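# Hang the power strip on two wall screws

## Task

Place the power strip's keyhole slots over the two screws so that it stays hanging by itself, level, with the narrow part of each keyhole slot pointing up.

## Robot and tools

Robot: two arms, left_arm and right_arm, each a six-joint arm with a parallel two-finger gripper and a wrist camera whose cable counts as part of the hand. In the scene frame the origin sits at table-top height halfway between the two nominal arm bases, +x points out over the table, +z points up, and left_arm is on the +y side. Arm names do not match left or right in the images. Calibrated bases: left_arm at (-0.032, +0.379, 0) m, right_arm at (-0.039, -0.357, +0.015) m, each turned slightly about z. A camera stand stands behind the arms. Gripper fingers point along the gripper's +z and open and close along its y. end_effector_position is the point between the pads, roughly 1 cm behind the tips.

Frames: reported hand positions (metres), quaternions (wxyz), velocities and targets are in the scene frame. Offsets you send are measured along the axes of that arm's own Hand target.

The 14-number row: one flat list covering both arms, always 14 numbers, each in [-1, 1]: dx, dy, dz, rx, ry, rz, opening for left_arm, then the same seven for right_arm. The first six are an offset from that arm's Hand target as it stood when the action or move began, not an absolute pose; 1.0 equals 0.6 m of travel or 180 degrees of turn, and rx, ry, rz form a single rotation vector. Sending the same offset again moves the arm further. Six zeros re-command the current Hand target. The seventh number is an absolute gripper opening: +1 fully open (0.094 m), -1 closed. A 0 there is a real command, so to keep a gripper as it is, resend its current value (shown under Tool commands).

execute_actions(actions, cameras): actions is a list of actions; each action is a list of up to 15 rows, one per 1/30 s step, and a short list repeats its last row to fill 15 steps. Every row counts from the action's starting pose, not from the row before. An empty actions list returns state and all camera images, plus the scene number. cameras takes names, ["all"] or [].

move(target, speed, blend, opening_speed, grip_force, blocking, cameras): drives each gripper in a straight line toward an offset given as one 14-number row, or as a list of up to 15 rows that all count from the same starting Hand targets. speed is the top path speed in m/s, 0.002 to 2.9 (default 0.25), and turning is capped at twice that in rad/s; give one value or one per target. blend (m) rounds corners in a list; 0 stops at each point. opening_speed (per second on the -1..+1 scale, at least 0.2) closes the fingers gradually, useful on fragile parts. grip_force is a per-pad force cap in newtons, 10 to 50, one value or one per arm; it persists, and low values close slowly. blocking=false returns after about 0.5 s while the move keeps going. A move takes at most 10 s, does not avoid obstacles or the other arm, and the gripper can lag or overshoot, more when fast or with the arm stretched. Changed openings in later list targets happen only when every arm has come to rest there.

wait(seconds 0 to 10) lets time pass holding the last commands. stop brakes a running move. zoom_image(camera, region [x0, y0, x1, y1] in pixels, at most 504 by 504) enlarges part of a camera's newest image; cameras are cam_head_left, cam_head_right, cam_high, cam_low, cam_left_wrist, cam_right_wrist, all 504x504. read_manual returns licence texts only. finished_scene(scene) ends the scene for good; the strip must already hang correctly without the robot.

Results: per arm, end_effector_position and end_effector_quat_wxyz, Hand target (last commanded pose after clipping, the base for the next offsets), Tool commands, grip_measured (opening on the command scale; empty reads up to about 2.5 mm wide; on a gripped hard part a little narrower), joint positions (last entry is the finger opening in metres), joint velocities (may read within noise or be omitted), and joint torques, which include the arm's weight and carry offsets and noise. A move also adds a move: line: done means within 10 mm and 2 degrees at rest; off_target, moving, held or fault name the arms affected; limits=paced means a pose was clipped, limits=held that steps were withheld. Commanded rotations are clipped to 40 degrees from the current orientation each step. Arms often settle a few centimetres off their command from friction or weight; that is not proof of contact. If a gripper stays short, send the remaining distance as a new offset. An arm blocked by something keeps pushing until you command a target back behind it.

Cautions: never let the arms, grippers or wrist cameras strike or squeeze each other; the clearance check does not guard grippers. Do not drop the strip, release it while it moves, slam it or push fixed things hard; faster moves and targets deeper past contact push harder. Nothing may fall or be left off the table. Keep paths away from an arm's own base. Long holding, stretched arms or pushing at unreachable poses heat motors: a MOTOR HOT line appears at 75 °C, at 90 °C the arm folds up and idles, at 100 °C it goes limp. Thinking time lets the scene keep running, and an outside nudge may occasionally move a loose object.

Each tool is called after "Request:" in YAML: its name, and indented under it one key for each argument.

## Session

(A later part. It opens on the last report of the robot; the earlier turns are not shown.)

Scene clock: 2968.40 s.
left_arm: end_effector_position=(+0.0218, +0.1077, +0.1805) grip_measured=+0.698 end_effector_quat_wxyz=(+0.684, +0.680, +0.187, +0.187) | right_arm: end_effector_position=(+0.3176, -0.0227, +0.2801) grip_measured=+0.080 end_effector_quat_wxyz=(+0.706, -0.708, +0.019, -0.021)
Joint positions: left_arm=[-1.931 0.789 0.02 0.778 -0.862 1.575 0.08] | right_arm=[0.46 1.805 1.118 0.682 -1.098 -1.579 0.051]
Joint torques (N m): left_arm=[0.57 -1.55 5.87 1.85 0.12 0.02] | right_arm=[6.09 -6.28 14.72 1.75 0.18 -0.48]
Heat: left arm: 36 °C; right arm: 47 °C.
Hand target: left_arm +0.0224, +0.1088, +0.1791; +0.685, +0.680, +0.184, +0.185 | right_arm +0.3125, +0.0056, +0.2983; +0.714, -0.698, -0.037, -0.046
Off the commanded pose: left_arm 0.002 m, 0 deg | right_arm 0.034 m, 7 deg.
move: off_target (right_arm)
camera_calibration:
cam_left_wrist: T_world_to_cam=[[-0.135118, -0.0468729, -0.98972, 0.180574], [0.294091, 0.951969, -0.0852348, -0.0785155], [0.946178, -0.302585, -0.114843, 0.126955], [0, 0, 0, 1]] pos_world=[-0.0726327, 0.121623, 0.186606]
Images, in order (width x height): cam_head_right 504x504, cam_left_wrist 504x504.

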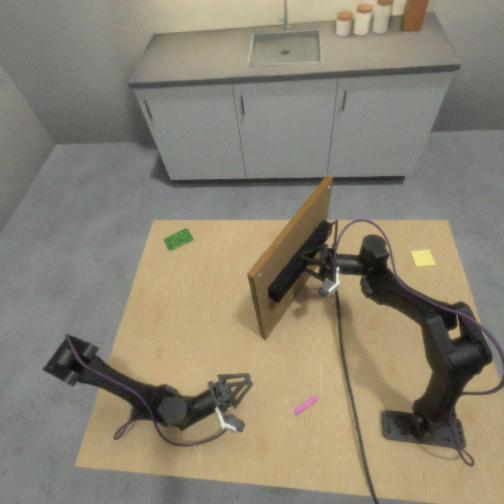

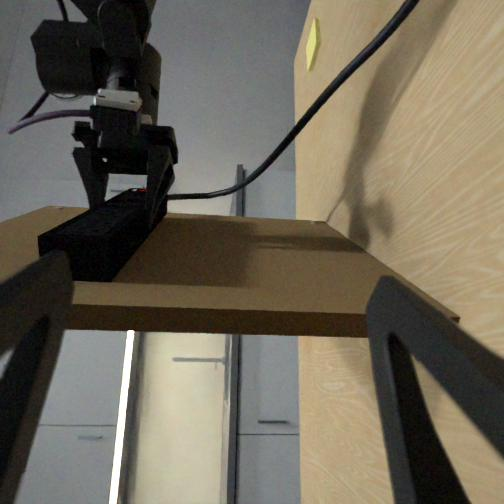

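Request:
move:
  target: [0,0,0,0,0,0,0.7,0.006,-0.02,-0.035,0.008,0.01,0,-1]
  speed: 0.06

Request:
move:
  target: [0,0,0,0,0,0,0.7,0,0,0,0,0,0,0.13]
  opening_speed: 0.4
  cameras: ["cam_head_right","cam_left_wrist","cam_right_wrist"]

Request:
zoom_image:
  camera: "cam_left_wrist"
  region: [50, 150, 200, 300]

Request:
zoom_image:
  camera: "cam_head_right"
  region: [260, 210, 350, 320]

Scene clock: 2987.63 s.
left_arm: end_effector_position=(+0.0218, +0.1077, +0.1805) grip_measured=+0.698 end_effector_quat_wxyz=(+0.684, +0.680, +0.187, +0.187) | right_arm: end_effector_position=(+0.3184, -0.0240, +0.2806) grip_measured=+0.080 end_effector_quat_wxyz=(+0.706, -0.707, +0.020, -0.020)
Joint positions: left_arm=[-1.931 0.789 0.02 0.778 -0.862 1.575 0.08] | right_arm=[0.456 1.805 1.118 0.685 -1.1 -1.573 0.051]
Joint torques (N m): left_arm=[0.68 -1.36 6.05 1.83 0.09 0.04] | right_arm=[2 -9.78 11.33 2.12 0.03 -0.11]
Heat: left arm: 36 °C; right arm: 47 °C.
Hand target: left_arm +0.0224, +0.1088, +0.1791; +0.685, +0.680, +0.184, +0.185 | right_arm +0.3144, -0.0157, +0.3101; +0.723, -0.688, -0.026, -0.057
Off the commanded pose: left_arm 0.002 m, 0 deg | right_arm 0.031 m, 7 deg.
move: off_target (right_arm)

Scene clock: 2990.83 s.
left_arm: end_effector_position=(+0.0218, +0.1077, +0.1805) grip_measured=+0.698 end_effector_quat_wxyz=(+0.684, +0.680, +0.187, +0.187) | right_arm: end_effector_position=(+0.3169, -0.0215, +0.2809) grip_measured=+0.127 end_effector_quat_wxyz=(+0.707, -0.707, +0.015, -0.024)
Joint positions: left_arm=[-1.931 0.789 0.02 0.778 -0.862 1.575 0.08] | right_arm=[0.463 1.805 1.118 0.688 -1.095 -1.584 0.053]
Joint torques (N m): left_arm=[0.53 -1.24 6.16 1.89 0.14 0.03] | right_arm=[1.29 -9.73 11.44 2.09 -0.03 -0.04]
Heat: left arm: 36 °C; right arm: 47 °C.
Hand target: left_arm +0.0224, +0.1088, +0.1791; +0.685, +0.680, +0.184, +0.185 | right_arm +0.3144, -0.0158, +0.3101; +0.723, -0.688, -0.026, -0.057
Off the commanded pose: left_arm 0.002 m, 0 deg | right_arm 0.030 m, 7 deg.
move: off_target (right_arm)
camera_calibration:
cam_left_wrist: T_world_to_cam=[[-0.135118, -0.0468729, -0.98972, 0.180574], [0.294091, 0.951969, -0.0852348, -0.0785155], [0.946178, -0.302585, -0.114843, 0.126955], [0, 0, 0, 1]] pos_world=[-0.0726327, 0.121623, 0.186606]
cam_right_wrist: T_world_to_cam=[[-0.150113, -0.0394139, 0.987883, -0.238479], [0.725343, -0.683372, 0.082954, -0.251406], [0.671822, 0.729006, 0.131171, -0.133206], [0, 0, 0, 1]] pos_world=[0.236047, -0.0840947, 0.273918]
Images, in order (width x height): cam_head_right 504x504, cam_left_wrist 504x504, cam_right_wrist 504x504.

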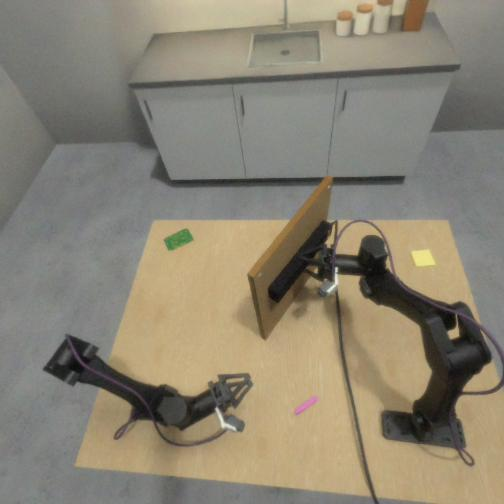

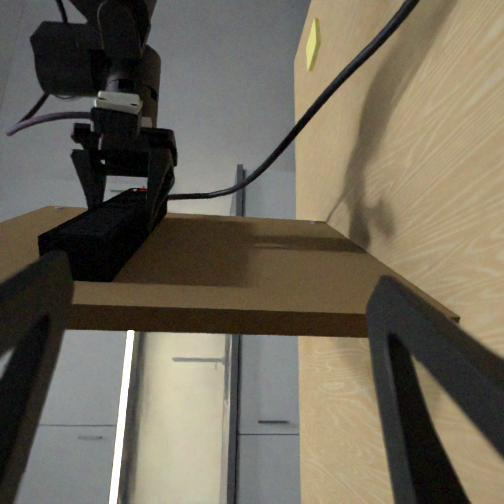

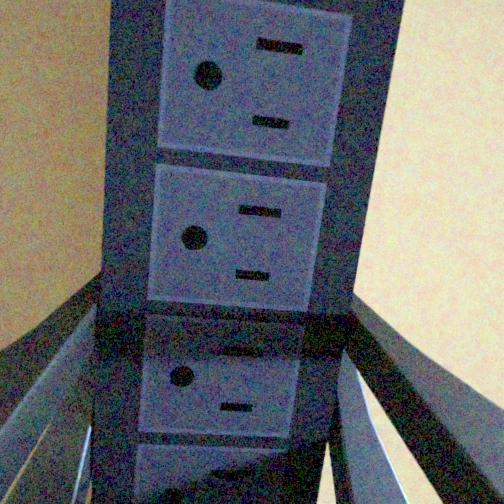

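Scaled by 3.360 from the camera's 504x504 image, which has a finer 720x720 frame.

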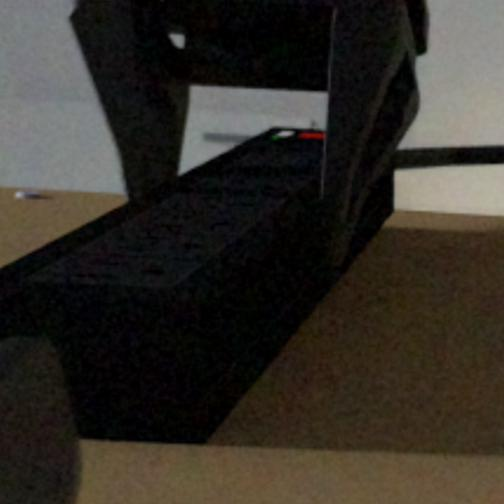

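Scaled by 4.582 from the camera's 504x504 image, which has a finer 720x720 frame.

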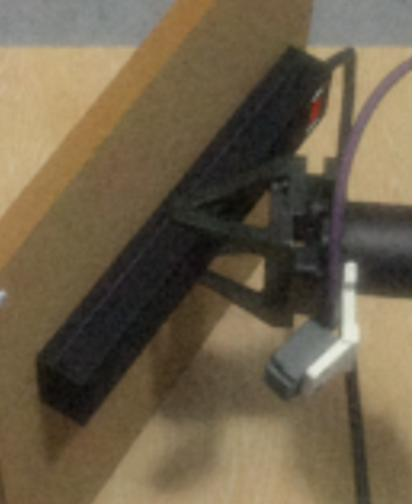

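Request:
move:
  target: [0,0,0,0,0,0,0.7,0.004,0,-0.03,0,0,0,0.16]
  speed: 0.04
  cameras: ["cam_head_right","cam_left_wrist"]

Request:
zoom_image:
  camera: "cam_left_wrist"
  region: [50, 150, 200, 300]

Request:
zoom_image:
  camera: "cam_head_right"
  region: [260, 210, 350, 320]

Scene clock: 2997.10 s.
left_arm: end_effector_position=(+0.0218, +0.1077, +0.1805) grip_measured=+0.698 end_effector_quat_wxyz=(+0.684, +0.680, +0.187, +0.187) | right_arm: end_effector_position=(+0.3178, -0.0272, +0.2816) grip_measured=+0.157 end_effector_quat_wxyz=(+0.708, -0.706, +0.009, -0.023)
Joint positions: left_arm=[-1.931 0.789 0.02 0.778 -0.862 1.575 0.08] | right_arm=[0.446 1.805 1.118 0.692 -1.121 -1.586 0.054]
Joint torques (N m): left_arm=[0.54 -1.46 5.86 1.83 0.16 0.04] | right_arm=[-1.42 -11.14 9.17 2.13 -0.21 0.03]
Heat: left arm: 36 °C; right arm: 47 °C.
Hand target: left_arm +0.0224, +0.1088, +0.1791; +0.685, +0.680, +0.184, +0.185 | right_arm +0.3160, -0.0337, +0.3094; +0.723, -0.688, -0.026, -0.057
Off the commanded pose: left_arm 0.002 m, 0 deg | right_arm 0.029 m, 6 deg.
move: off_target (right_arm)
camera_calibration:
cam_left_wrist: T_world_to_cam=[[-0.135118, -0.0468729, -0.98972, 0.180574], [0.294091, 0.951969, -0.0852348, -0.0785155], [0.946178, -0.302585, -0.114843, 0.126955], [0, 0, 0, 1]] pos_world=[-0.0726327, 0.121623, 0.186606]
Images, in order (width x height): cam_head_right 504x504, cam_left_wrist 504x504.

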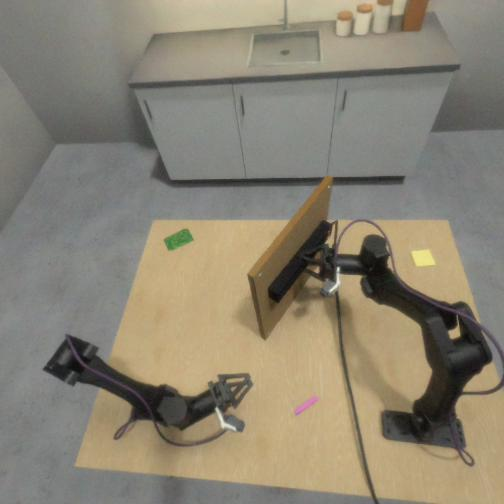

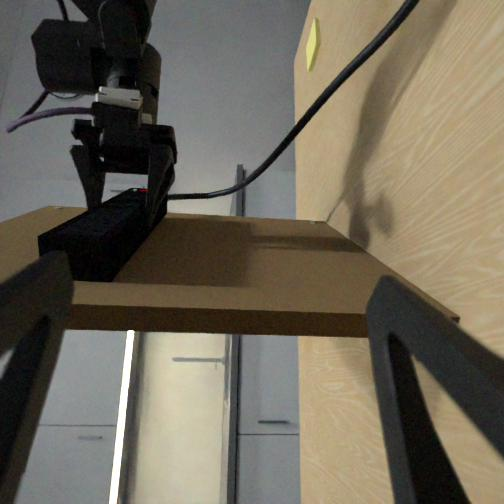

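Scaled by 3.360 from the camera's 504x504 image, which has a finer 720x720 frame.

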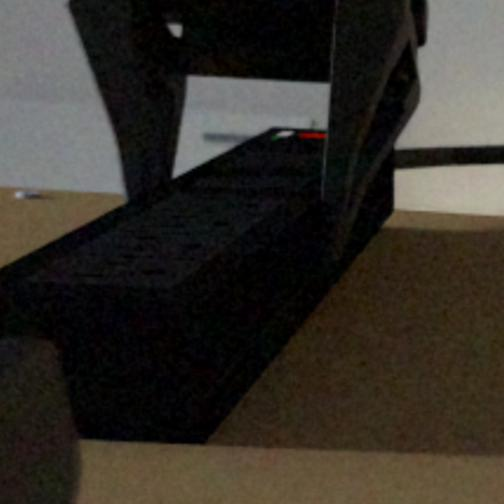

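Scaled by 4.582 from the camera's 504x504 image, which has a finer 720x720 frame.

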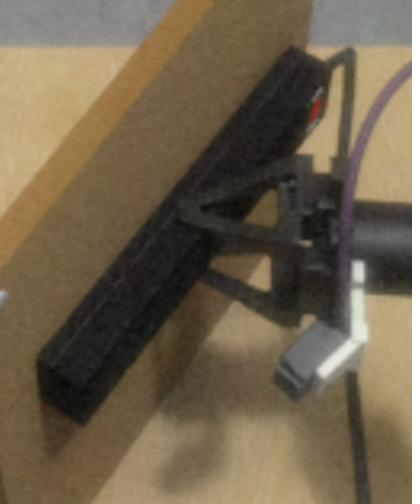

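Request:
move:
  target: [0,0,0,0,0,0,0.7,0.002,0.03,-0.012,0,0,0,0.2]
  speed: 0.04
  cameras: ["cam_head_right","cam_left_wrist"]

Request:
zoom_image:
  camera: "cam_left_wrist"
  region: [50, 150, 200, 300]

Request:
zoom_image:
  camera: "cam_head_right"
  region: [260, 210, 350, 320]

Scene clock: 3004.73 s.
left_arm: end_effector_position=(+0.0218, +0.1077, +0.1805) grip_measured=+0.698 end_effector_quat_wxyz=(+0.684, +0.680, +0.187, +0.187) | right_arm: end_effector_position=(+0.3172, -0.0352, +0.2821) grip_measured=+0.197 end_effector_quat_wxyz=(+0.713, -0.700, -0.006, -0.035)
Joint positions: left_arm=[-1.931 0.789 0.02 0.778 -0.862 1.575 0.08] | right_arm=[0.427 1.805 1.093 0.759 -1.146 -1.586 0.056]
Joint torques (N m): left_arm=[0.65 -1.51 6.04 1.84 0.14 0.06] | right_arm=[-1.39 -8.27 7.95 2.16 -0.13 0.07]
Heat: left arm: 36 °C; right arm: 47 °C.
Hand target: left_arm +0.0224, +0.1088, +0.1791; +0.685, +0.680, +0.184, +0.185 | right_arm +0.3190, -0.0401, +0.2914; +0.723, -0.688, -0.026, -0.057
Off the commanded pose: left_arm 0.002 m, 0 deg | right_arm 0.011 m, 4 deg.
move: off_target (right_arm)
camera_calibration:
cam_left_wrist: T_world_to_cam=[[-0.135118, -0.0468729, -0.98972, 0.180574], [0.294091, 0.951969, -0.0852348, -0.0785155], [0.946178, -0.302585, -0.114843, 0.126955], [0, 0, 0, 1]] pos_world=[-0.0726327, 0.121623, 0.186606]
Images, in order (width x height): cam_head_right 504x504, cam_left_wrist 504x504.

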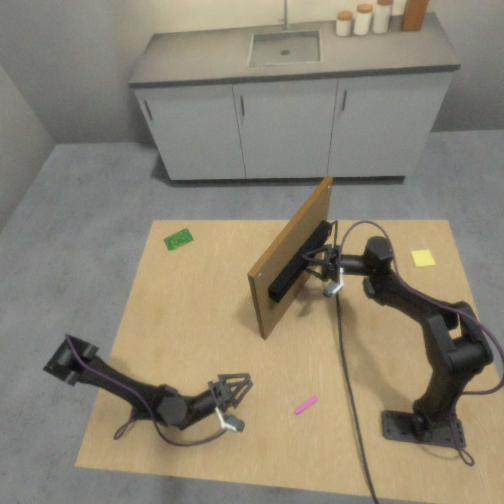

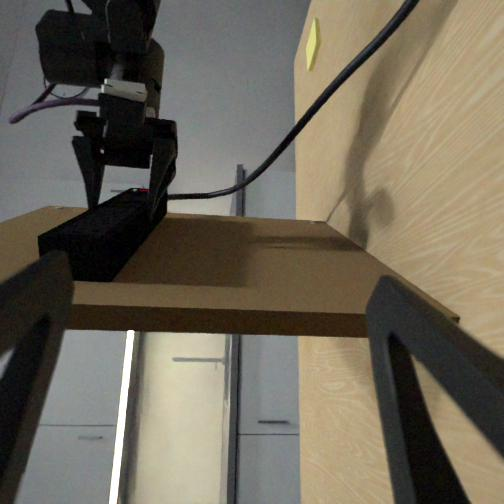

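Scaled by 3.360 from the camera's 504x504 image, which has a finer 720x720 frame.

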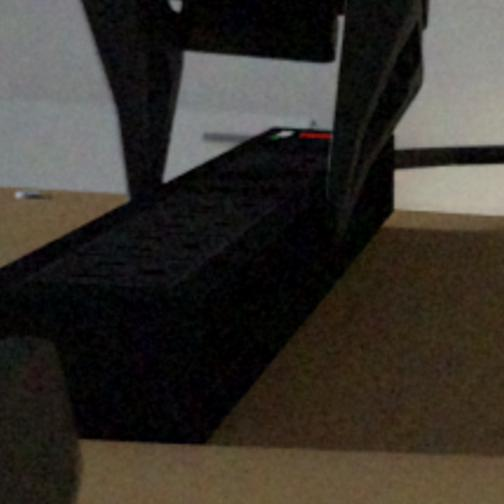

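Scaled by 4.582 from the camera's 504x504 image, which has a finer 720x720 frame.

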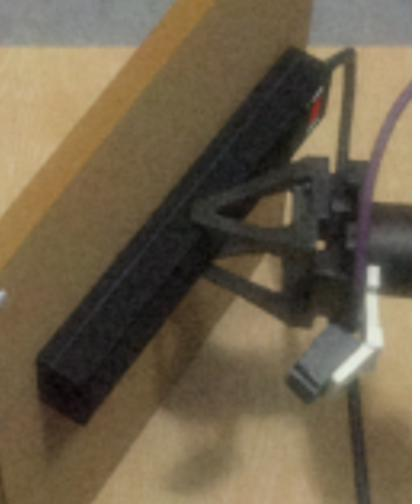

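Request:
move:
  target: [0,0,0,0,0,0,0.7,0,0.022,0,0,0,0,0.2]
  speed: 0.03
  cameras: ["cam_head_right","cam_left_wrist"]

Request:
zoom_image:
  camera: "cam_left_wrist"
  region: [50, 150, 200, 300]

Request:
zoom_image:
  camera: "cam_head_right"
  region: [260, 210, 350, 320]

Scene clock: 3013.17 s.
left_arm: end_effector_position=(+0.0218, +0.1077, +0.1805) grip_measured=+0.698 end_effector_quat_wxyz=(+0.684, +0.680, +0.187, +0.187) | right_arm: end_effector_position=(+0.3179, -0.0365, +0.2805) grip_measured=+0.197 end_effector_quat_wxyz=(+0.720, -0.692, -0.023, -0.050)
Joint positions: left_arm=[-1.931 0.789 0.02 0.778 -0.862 1.575 0.08] | right_arm=[0.422 1.828 1.078 0.854 -1.154 -1.578 0.056]
Joint velocities: left_arm=[0.012 0.002 0.012 0.154 -0.007 -0.022 0] | right_arm=[within noise]
Joint torques (N m): left_arm=[0.83 -1.28 6.15 1.82 0.18 -0.01] | right_arm=[-0.95 -7.51 7.27 1.82 -0.01 0.06]
Heat: left arm: 36 °C; right arm: 47 °C.
Hand target: left_arm +0.0224, +0.1088, +0.1791; +0.685, +0.680, +0.184, +0.185 | right_arm +0.3207, -0.0396, +0.2782; +0.723, -0.688, -0.026, -0.057
Off the commanded pose: left_arm 0.002 m, 0 deg | right_arm 0.005 m, 1 deg.
move: done
camera_calibration:
cam_left_wrist: T_world_to_cam=[[-0.135118, -0.0468729, -0.98972, 0.180574], [0.294091, 0.951969, -0.0852348, -0.0785155], [0.946178, -0.302585, -0.114843, 0.126955], [0, 0, 0, 1]] pos_world=[-0.0726327, 0.121623, 0.186606]
Images, in order (width x height): cam_head_right 504x504, cam_left_wrist 504x504.

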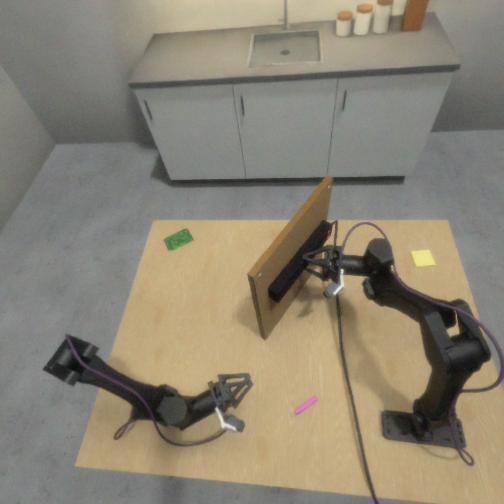

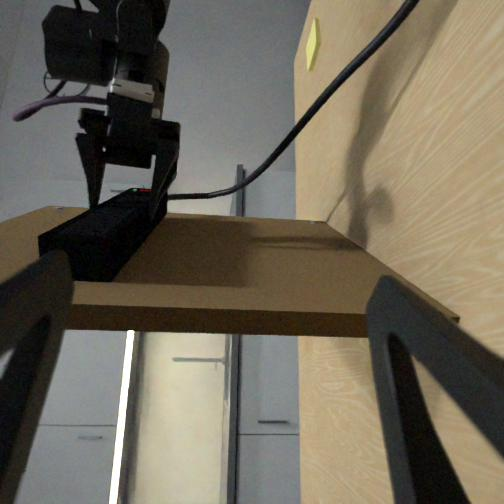

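Scaled by 3.360 from the camera's 504x504 image, which has a finer 720x720 frame.

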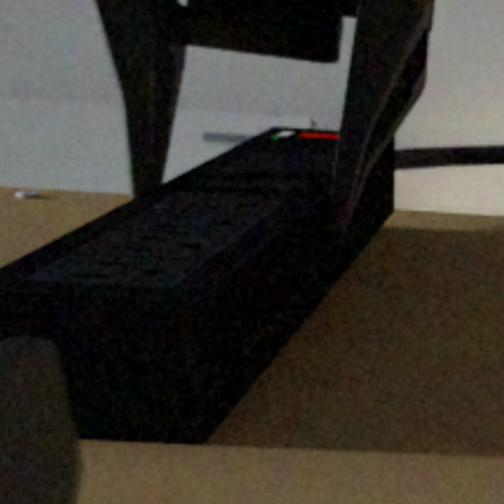

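Scaled by 4.582 from the camera's 504x504 image, which has a finer 720x720 frame.

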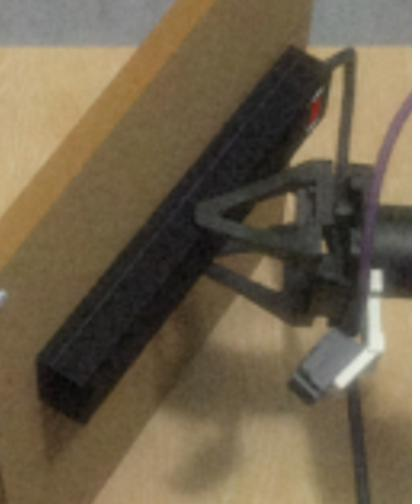

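Request:
move:
  target: [0,0,0,0,0,0,0.7,0,0.025,0,-0.012,0,0,0.2]
  speed: 0.03
  cameras: ["cam_head_right","cam_left_wrist"]

Request:
zoom_image:
  camera: "cam_left_wrist"
  region: [50, 150, 200, 300]

Request:
zoom_image:
  camera: "cam_head_right"
  region: [260, 210, 350, 320]

Scene clock: 3023.30 s.
left_arm: end_effector_position=(+0.0218, +0.1077, +0.1805) grip_measured=+0.698 end_effector_quat_wxyz=(+0.684, +0.680, +0.187, +0.187) | right_arm: end_effector_position=(+0.3177, -0.0364, +0.2781) grip_measured=+0.197 end_effector_quat_wxyz=(+0.716, -0.693, -0.043, -0.069)
Joint positions: left_arm=[-1.931 0.789 0.02 0.778 -0.862 1.575 0.08] | right_arm=[0.422 1.828 1.078 0.839 -1.156 -1.647 0.056]
Joint torques (N m): left_arm=[0.49 -1.54 6.22 1.85 0.08 0.04] | right_arm=[-0.91 -6.93 6.99 1.23 0.01 0.01]
Heat: left arm: 36 °C; right arm: 47 °C.
Hand target: left_arm +0.0224, +0.1088, +0.1791; +0.685, +0.680, +0.184, +0.185 | right_arm +0.3224, -0.0389, +0.2633; +0.710, -0.701, -0.025, -0.057
Off the commanded pose: left_arm 0.002 m, 0 deg | right_arm 0.016 m, 3 deg.
move: off_target (right_arm)
camera_calibration:
cam_left_wrist: T_world_to_cam=[[-0.135118, -0.0468729, -0.98972, 0.180574], [0.294091, 0.951969, -0.0852348, -0.0785155], [0.946178, -0.302585, -0.114843, 0.126955], [0, 0, 0, 1]] pos_world=[-0.0726327, 0.121623, 0.186606]
Images, in order (width x height): cam_head_right 504x504, cam_left_wrist 504x504.

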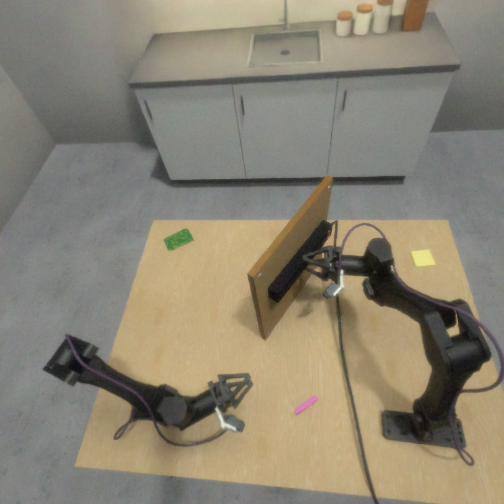

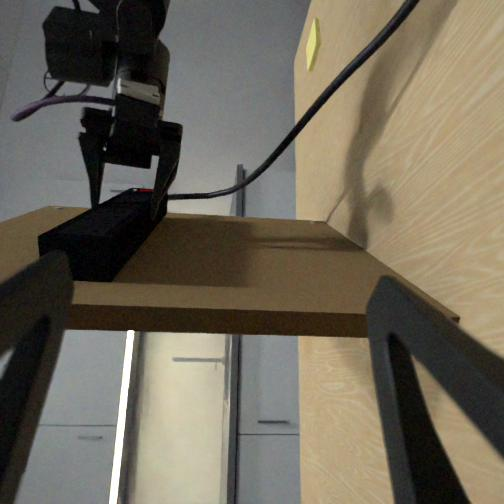

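Scaled by 3.360 from the camera's 504x504 image, which has a finer 720x720 frame.

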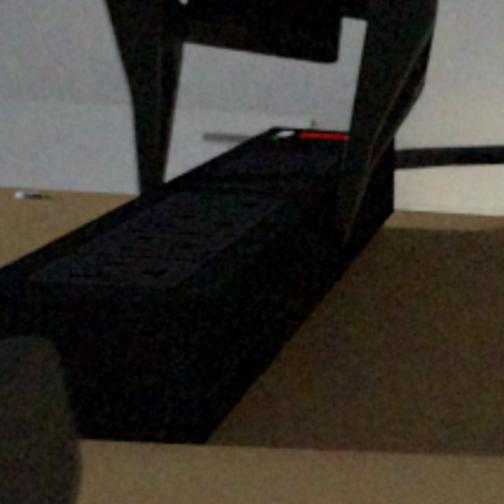

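Scaled by 4.582 from the camera's 504x504 image, which has a finer 720x720 frame.

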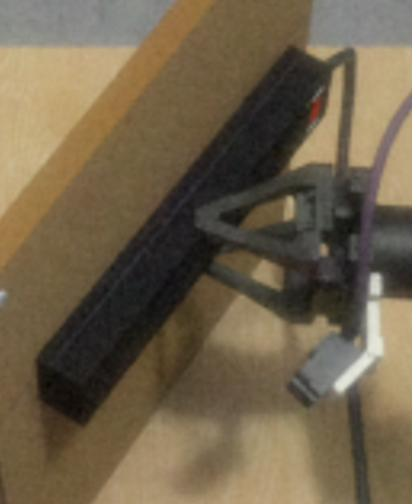

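Request:
move:
  target: [0,0,0,0,0,0,0.7,0,0.05,0,0,0,0,0.2]
  speed: 0.03
  cameras: ["cam_head_right","cam_left_wrist"]

Request:
zoom_image:
  camera: "cam_left_wrist"
  region: [50, 150, 200, 300]

Request:
zoom_image:
  camera: "cam_head_right"
  region: [260, 210, 350, 320]

Scene clock: 3035.07 s.
left_arm: end_effector_position=(+0.0218, +0.1077, +0.1805) grip_measured=+0.698 end_effector_quat_wxyz=(+0.684, +0.680, +0.187, +0.187) | right_arm: end_effector_position=(+0.3191, -0.0362, +0.2750) grip_measured=+0.199 end_effector_quat_wxyz=(+0.727, -0.678, -0.065, -0.093)
Joint positions: left_arm=[-1.931 0.789 0.02 0.778 -0.862 1.575 0.08] | right_arm=[0.422 1.87 1.059 0.994 -1.155 -1.626 0.056]
Joint torques (N m): left_arm=[0.76 -1.29 5.97 1.85 0.18 0.03] | right_arm=[-1.11 -4.85 4.51 0.82 0.03 -0.16]
Heat: left arm: 36 °C; right arm: 45 °C.
Hand target: left_arm +0.0224, +0.1088, +0.1791; +0.685, +0.680, +0.184, +0.185 | right_arm +0.3259, -0.0385, +0.2335; +0.710, -0.701, -0.025, -0.057
Off the commanded pose: left_arm 0.002 m, 0 deg | right_arm 0.042 m, 7 deg.
move: off_target (right_arm)
camera_calibration:
cam_left_wrist: T_world_to_cam=[[-0.135118, -0.0468729, -0.98972, 0.180574], [0.294091, 0.951969, -0.0852348, -0.0785155], [0.946178, -0.302585, -0.114843, 0.126955], [0, 0, 0, 1]] pos_world=[-0.0726327, 0.121623, 0.186606]
Images, in order (width x height): cam_head_right 504x504, cam_left_wrist 504x504.

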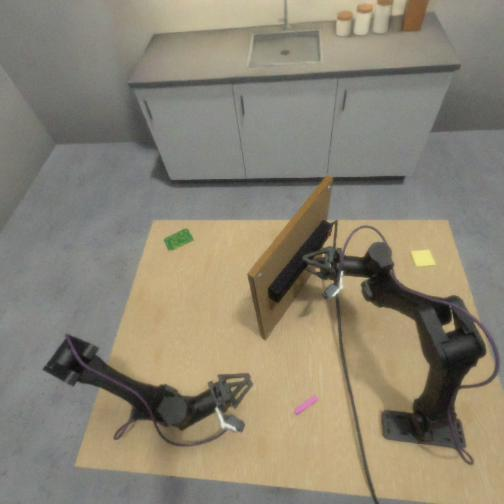

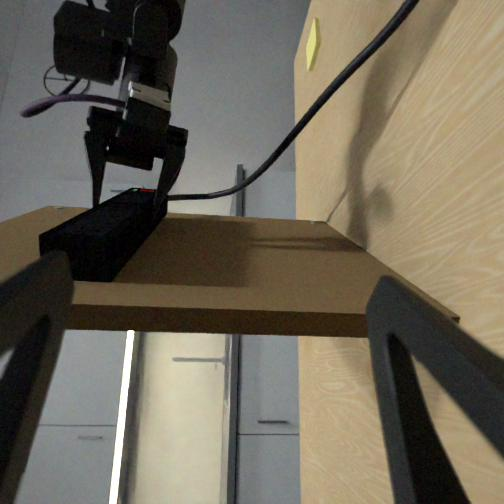

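Scaled by 3.360 from the camera's 504x504 image, which has a finer 720x720 frame.

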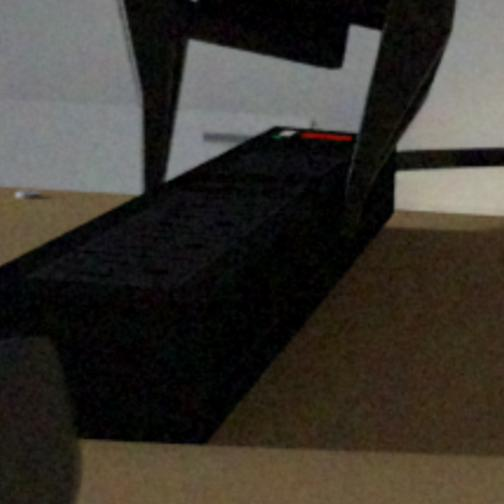

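Scaled by 4.582 from the camera's 504x504 image, which has a finer 720x720 frame.

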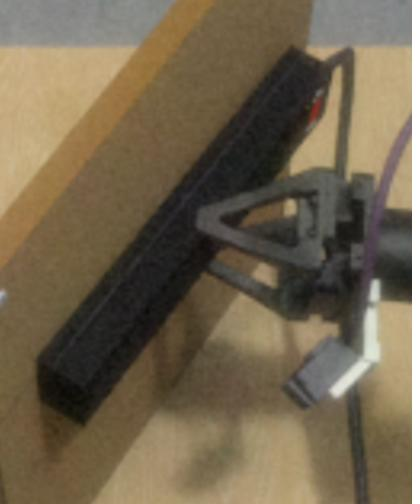

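Request:
move:
  target: [0,0,0,0,0,0,0.7,0,-0.1,0,0.01,0,0,0.2]
  speed: 0.05
  cameras: ["cam_head_right","cam_left_wrist"]

Request:
zoom_image:
  camera: "cam_left_wrist"
  region: [50, 150, 200, 300]

Request:
zoom_image:
  camera: "cam_head_right"
  region: [260, 210, 350, 320]

Scene clock: 3046.27 s.
left_arm: end_effector_position=(+0.0218, +0.1077, +0.1805) grip_measured=+0.698 end_effector_quat_wxyz=(+0.684, +0.680, +0.187, +0.187) | right_arm: end_effector_position=(+0.3179, -0.0368, +0.2768) grip_measured=+0.199 end_effector_quat_wxyz=(+0.721, -0.691, -0.024, -0.051)
Joint positions: left_arm=[-1.931 0.789 0.02 0.778 -0.862 1.575 0.08] | right_arm=[0.422 1.836 1.068 0.879 -1.153 -1.574 0.056]
Joint torques (N m): left_arm=[0.59 -1.58 6.05 1.86 0.12 0.02] | right_arm=[-0.62 -11.12 10.36 1.05 0.02 0.03]
Heat: left arm: 36 °C; right arm: 43 °C.
Hand target: left_arm +0.0224, +0.1088, +0.1791; +0.685, +0.680, +0.184, +0.185 | right_arm +0.3189, -0.0391, +0.2930; +0.721, -0.690, -0.026, -0.057
Off the commanded pose: left_arm 0.002 m, 0 deg | right_arm 0.017 m, 1 deg.
move: off_target (right_arm)
camera_calibration:
cam_left_wrist: T_world_to_cam=[[-0.135118, -0.0468729, -0.98972, 0.180574], [0.294091, 0.951969, -0.0852348, -0.0785155], [0.946178, -0.302585, -0.114843, 0.126955], [0, 0, 0, 1]] pos_world=[-0.0726327, 0.121623, 0.186606]
Images, in order (width x height): cam_head_right 504x504, cam_left_wrist 504x504.

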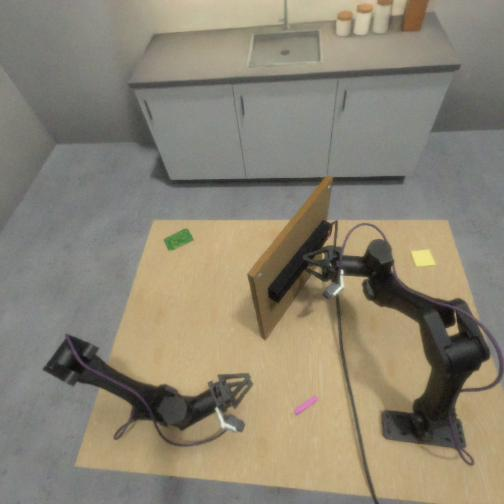

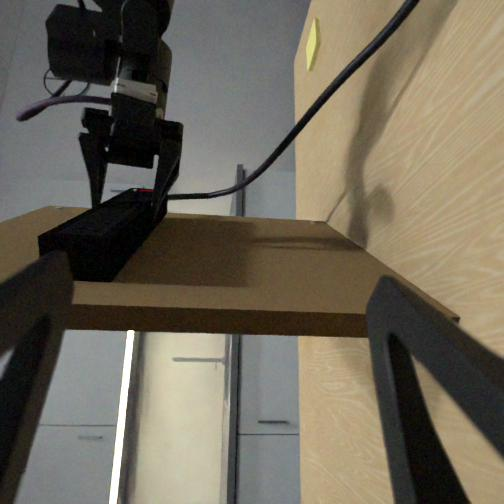

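Scaled by 3.360 from the camera's 504x504 image, which has a finer 720x720 frame.

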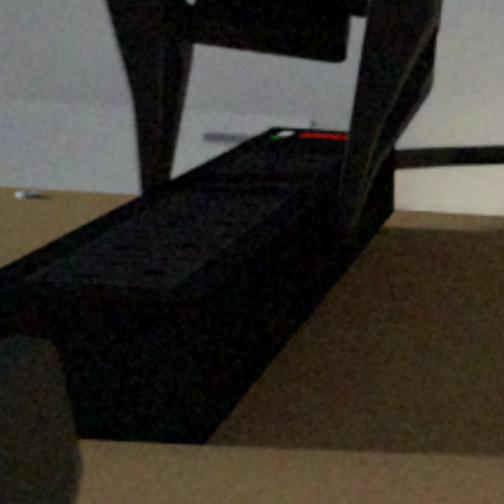

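Scaled by 4.582 from the camera's 504x504 image, which has a finer 720x720 frame.

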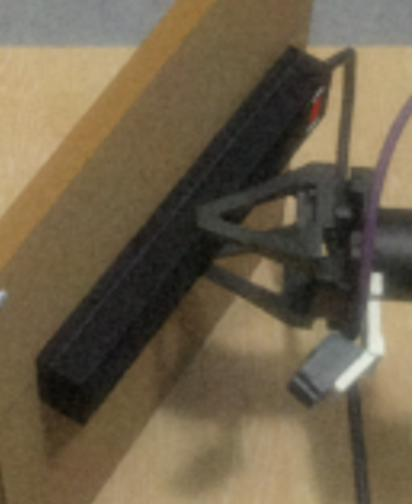

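Raise gently.

Request:
move:
  target: [0,0,0,0,0,0,0.7,0,-0.035,0,0,0,0,0.2]
  speed: 0.04
  cameras: ["cam_head_right","cam_left_wrist"]

Request:
zoom_image:
  camera: "cam_left_wrist"
  region: [50, 150, 200, 300]

Request:
zoom_image:
  camera: "cam_head_right"
  region: [260, 210, 350, 320]

Scene clock: 3054.97 s.
left_arm: end_effector_position=(+0.0218, +0.1077, +0.1805) grip_measured=+0.698 end_effector_quat_wxyz=(+0.684, +0.680, +0.187, +0.187) | right_arm: end_effector_position=(+0.3175, -0.0369, +0.2808) grip_measured=+0.199 end_effector_quat_wxyz=(+0.712, -0.701, -0.002, -0.029)
Joint positions: left_arm=[-1.931 0.789 0.02 0.778 -0.862 1.575 0.08] | right_arm=[0.422 1.806 1.092 0.754 -1.153 -1.578 0.056]
Joint torques (N m): left_arm=[0.66 -1.26 6.04 1.85 0.11 0.04] | right_arm=[-0.57 -12.55 11.63 1.35 -0.02 -0.01]
Heat: left arm: 36 °C; right arm: 42 °C.
Hand target: left_arm +0.0224, +0.1088, +0.1791; +0.685, +0.680, +0.184, +0.185 | right_arm +0.3165, -0.0400, +0.3140; +0.721, -0.690, -0.026, -0.057
Off the commanded pose: left_arm 0.002 m, 0 deg | right_arm 0.033 m, 4 deg.
move: off_target (right_arm)
camera_calibration:
cam_left_wrist: T_world_to_cam=[[-0.135118, -0.0468729, -0.98972, 0.180574], [0.294091, 0.951969, -0.0852348, -0.0785155], [0.946178, -0.302585, -0.114843, 0.126955], [0, 0, 0, 1]] pos_world=[-0.0726327, 0.121623, 0.186606]
Images, in order (width x height): cam_head_right 504x504, cam_left_wrist 504x504.

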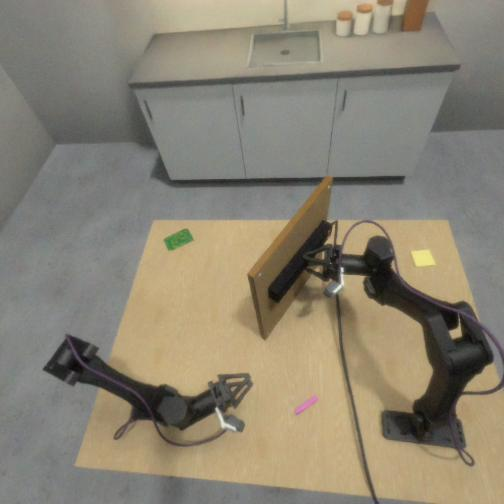

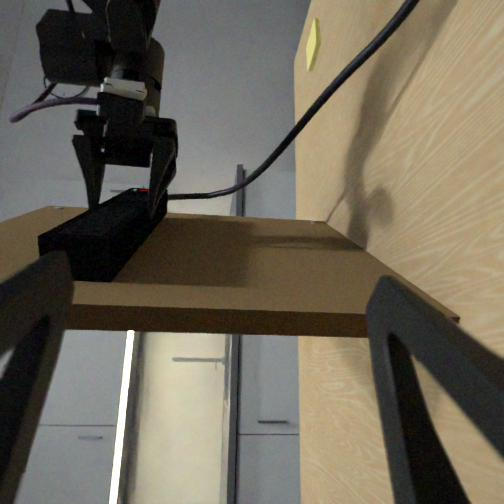

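Scaled by 3.360 from the camera's 504x504 image, which has a finer 720x720 frame.

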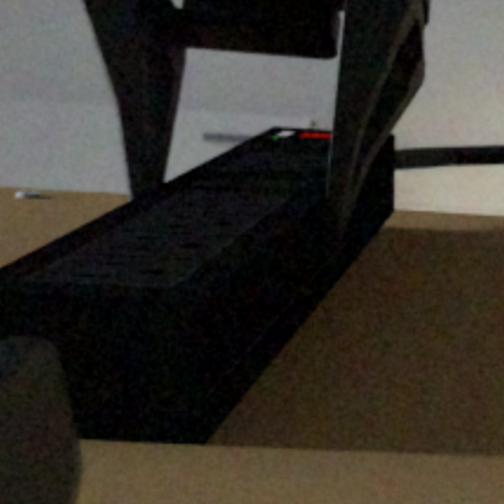

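Scaled by 4.582 from the camera's 504x504 image, which has a finer 720x720 frame.

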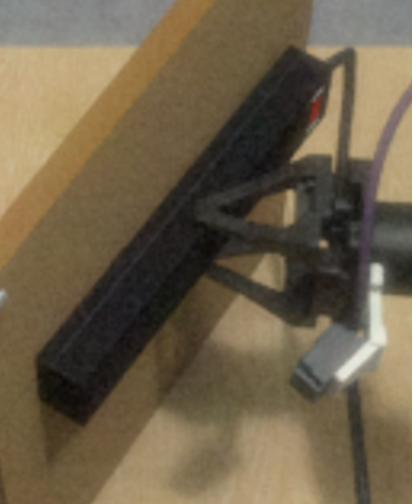

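Request:
move:
  target: [0,0,0,0,0,0,0.7,0,-0.02,0,0,0,0,0.2]
  speed: 0.03
  cameras: ["cam_head_right","cam_left_wrist"]

Request:
zoom_image:
  camera: "cam_left_wrist"
  region: [50, 150, 200, 300]

Request:
zoom_image:
  camera: "cam_head_right"
  region: [260, 210, 350, 320]

Scene clock: 3062.67 s.
left_arm: end_effector_position=(+0.0218, +0.1077, +0.1805) grip_measured=+0.698 end_effector_quat_wxyz=(+0.684, +0.680, +0.187, +0.187) | right_arm: end_effector_position=(+0.3176, -0.0371, +0.2817) grip_measured=+0.199 end_effector_quat_wxyz=(+0.707, -0.707, +0.012, -0.018)
Joint positions: left_arm=[-1.931 0.789 0.02 0.778 -0.862 1.575 0.08] | right_arm=[0.422 1.792 1.105 0.686 -1.15 -1.58 0.056]
Joint torques (N m): left_arm=[0.5 -1.33 5.94 1.84 0.11 0.06] | right_arm=[-0.54 -13.5 12.42 1.62 -0.07 -0.03]
Heat: left arm: 36 °C; right arm: 42 °C.
Hand target: left_arm +0.0224, +0.1088, +0.1791; +0.685, +0.680, +0.184, +0.185 | right_arm +0.3151, -0.0405, +0.3257; +0.721, -0.690, -0.026, -0.057
Off the commanded pose: left_arm 0.002 m, 0 deg | right_arm 0.044 m, 7 deg.
move: off_target (right_arm)
camera_calibration:
cam_left_wrist: T_world_to_cam=[[-0.135118, -0.0468729, -0.98972, 0.180574], [0.294091, 0.951969, -0.0852348, -0.0785155], [0.946178, -0.302585, -0.114843, 0.126955], [0, 0, 0, 1]] pos_world=[-0.0726327, 0.121623, 0.186606]
Images, in order (width x height): cam_head_right 504x504, cam_left_wrist 504x504.

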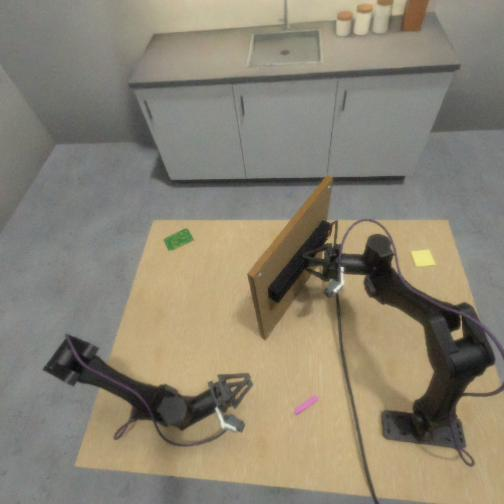

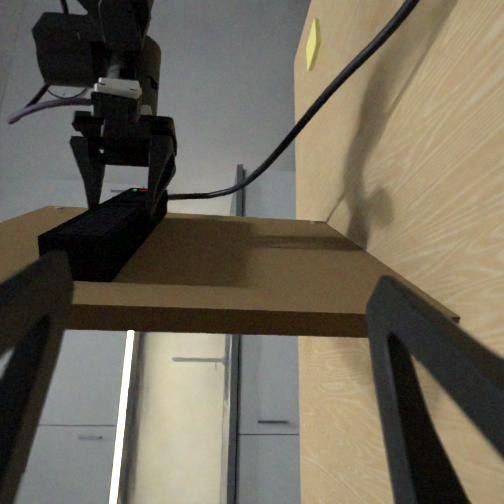

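Scaled by 3.360 from the camera's 504x504 image, which has a finer 720x720 frame.

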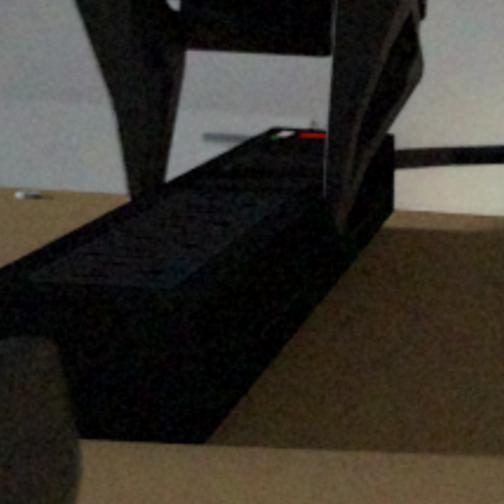

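Scaled by 4.582 from the camera's 504x504 image, which has a finer 720x720 frame.

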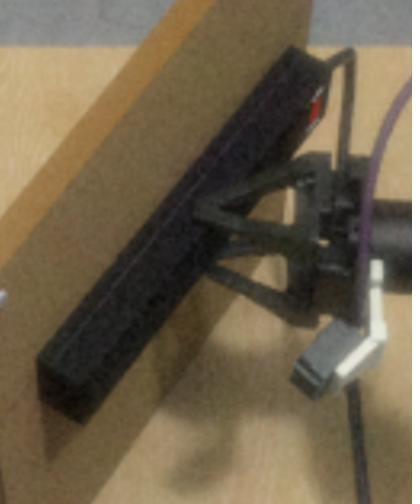

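Request:
move:
  target: [0,0,0,0,0,0,0.7,0,0.03,0.005,0,0,0,0.2]
  speed: 0.05

Request:
move:
  target: [0,0,0,0,0,0,0.7,0,0.0,0,0,0,0,-0.6]
  opening_speed: 0.6

Request:
move:
  target:
    - [0,0,0,0,0,0,0.7,0.02,0.03,0.02,0,0,0,-0.6]
    - [0,0,0,0,0,0,0.7,0.05,0.03,0.02,0,0,0,-0.6]
    - [0,0,0,0,0,0,0.7,-0.05,0.03,0.02,0,0,0,-0.6]
  speed: 0.06
  blend: 0.001
  cameras: ["cam_head_right","cam_left_wrist"]

Request:
zoom_image:
  camera: "cam_left_wrist"
  region: [50, 150, 200, 300]

Request:
zoom_image:
  camera: "cam_head_right"
  region: [260, 210, 350, 320]

Scene clock: 3093.23 s.
left_arm: end_effector_position=(+0.0218, +0.1077, +0.1805) grip_measured=+0.698 end_effector_quat_wxyz=(+0.684, +0.680, +0.187, +0.187) | right_arm: end_effector_position=(+0.3176, -0.0371, +0.2819) grip_measured=+0.199 end_effector_quat_wxyz=(+0.707, -0.707, +0.009, -0.020)
Joint positions: left_arm=[-1.931 0.789 0.02 0.778 -0.862 1.575 0.08] | right_arm=[0.422 1.792 1.105 0.687 -1.15 -1.585 0.056]
Joint torques (N m): left_arm=[0.46 -1.22 6.08 1.91 0.12 0.03] | right_arm=[0.1 -10.09 10.21 2.07 0 -0.03]
Heat: left arm: 36 °C; right arm: 41 °C.
Hand target: left_arm +0.0224, +0.1088, +0.1791; +0.685, +0.680, +0.184, +0.185 | right_arm +0.3173, -0.0368, +0.3080; +0.721, -0.690, -0.026, -0.057
Off the commanded pose: left_arm 0.002 m, 0 deg | right_arm 0.026 m, 6 deg.
move: off_target (right_arm)

Scene clock: 3094.77 s.
left_arm: end_effector_position=(+0.0218, +0.1077, +0.1805) grip_measured=+0.698 end_effector_quat_wxyz=(+0.684, +0.680, +0.187, +0.187) | right_arm: end_effector_position=(+0.3177, -0.0371, +0.2811) grip_measured=+0.079 end_effector_quat_wxyz=(+0.706, -0.708, +0.012, -0.017)
Joint positions: left_arm=[-1.931 0.789 0.02 0.778 -0.862 1.575 0.08] | right_arm=[0.422 1.792 1.105 0.681 -1.15 -1.583 0.051]
Joint torques (N m): left_arm=[0.68 -1.2 5.9 1.84 0.13 0.05] | right_arm=[0.1 -10.14 10.21 2.11 -0.02 -0.06]
Heat: left arm: 36 °C; right arm: 41 °C.
Hand target: left_arm +0.0224, +0.1088, +0.1791; +0.685, +0.680, +0.184, +0.185 | right_arm +0.3173, -0.0368, +0.3080; +0.721, -0.690, -0.026, -0.057
Off the commanded pose: left_arm 0.002 m, 0 deg | right_arm 0.027 m, 7 deg.
move: off_target (right_arm)

Scene clock: 3097.00 s.
left_arm: end_effector_position=(+0.0218, +0.1077, +0.1805) grip_measured=+0.698 end_effector_quat_wxyz=(+0.684, +0.680, +0.187, +0.187) | right_arm: end_effector_position=(+0.3133, -0.0364, +0.2751) grip_measured=+0.078 end_effector_quat_wxyz=(+0.715, -0.697, +0.029, -0.042)
Joint positions: left_arm=[-1.931 0.789 0.02 0.778 -0.862 1.575 0.08] | right_arm=[0.441 1.775 1.015 0.817 -1.072 -1.538 0.051]
Joint torques (N m): left_arm=[0.77 -1.39 5.76 1.83 0.14 0] | right_arm=[4.56 -10.62 6.52 1.82 -0.14 -0.49]
Heat: left arm: 36 °C; right arm: 42 °C.
Hand target: left_arm +0.0224, +0.1088, +0.1791; +0.685, +0.680, +0.184, +0.185 | right_arm +0.2901, -0.0226, +0.2873; +0.721, -0.690, -0.026, -0.057
Off the commanded pose: left_arm 0.002 m, 0 deg | right_arm 0.030 m, 7 deg.
move: off_target (right_arm)
camera_calibration:
cam_left_wrist: T_world_to_cam=[[-0.135118, -0.0468729, -0.98972, 0.180574], [0.294091, 0.951969, -0.0852348, -0.0785155], [0.946178, -0.302585, -0.114843, 0.126955], [0, 0, 0, 1]] pos_world=[-0.0726327, 0.121623, 0.186606]
Images, in order (width x height): cam_head_right 504x504, cam_left_wrist 504x504.

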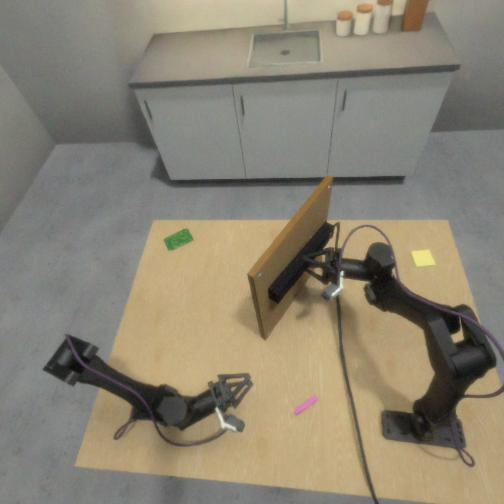

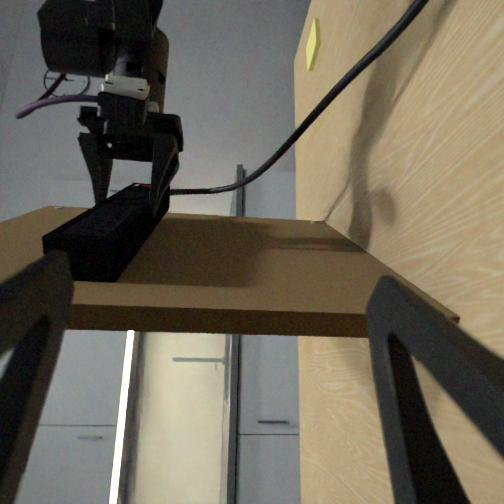

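Scaled by 3.360 from the camera's 504x504 image, which has a finer 720x720 frame.

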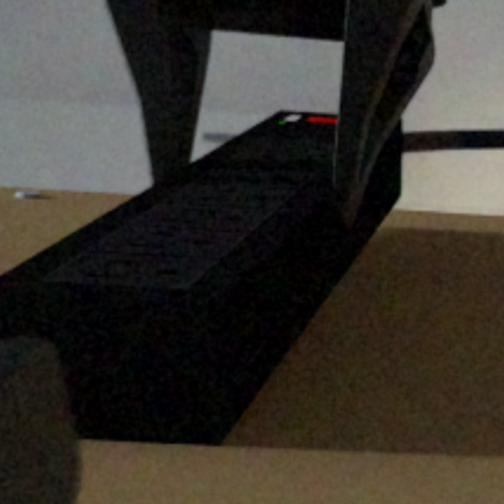

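Scaled by 4.582 from the camera's 504x504 image, which has a finer 720x720 frame.

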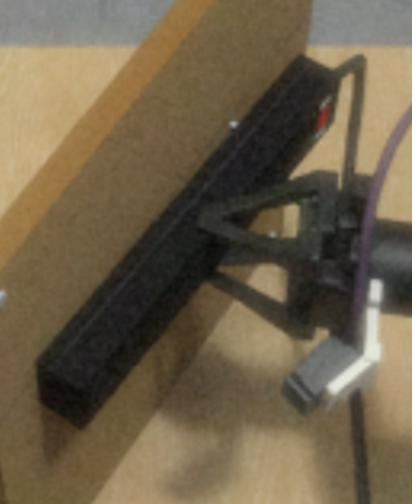

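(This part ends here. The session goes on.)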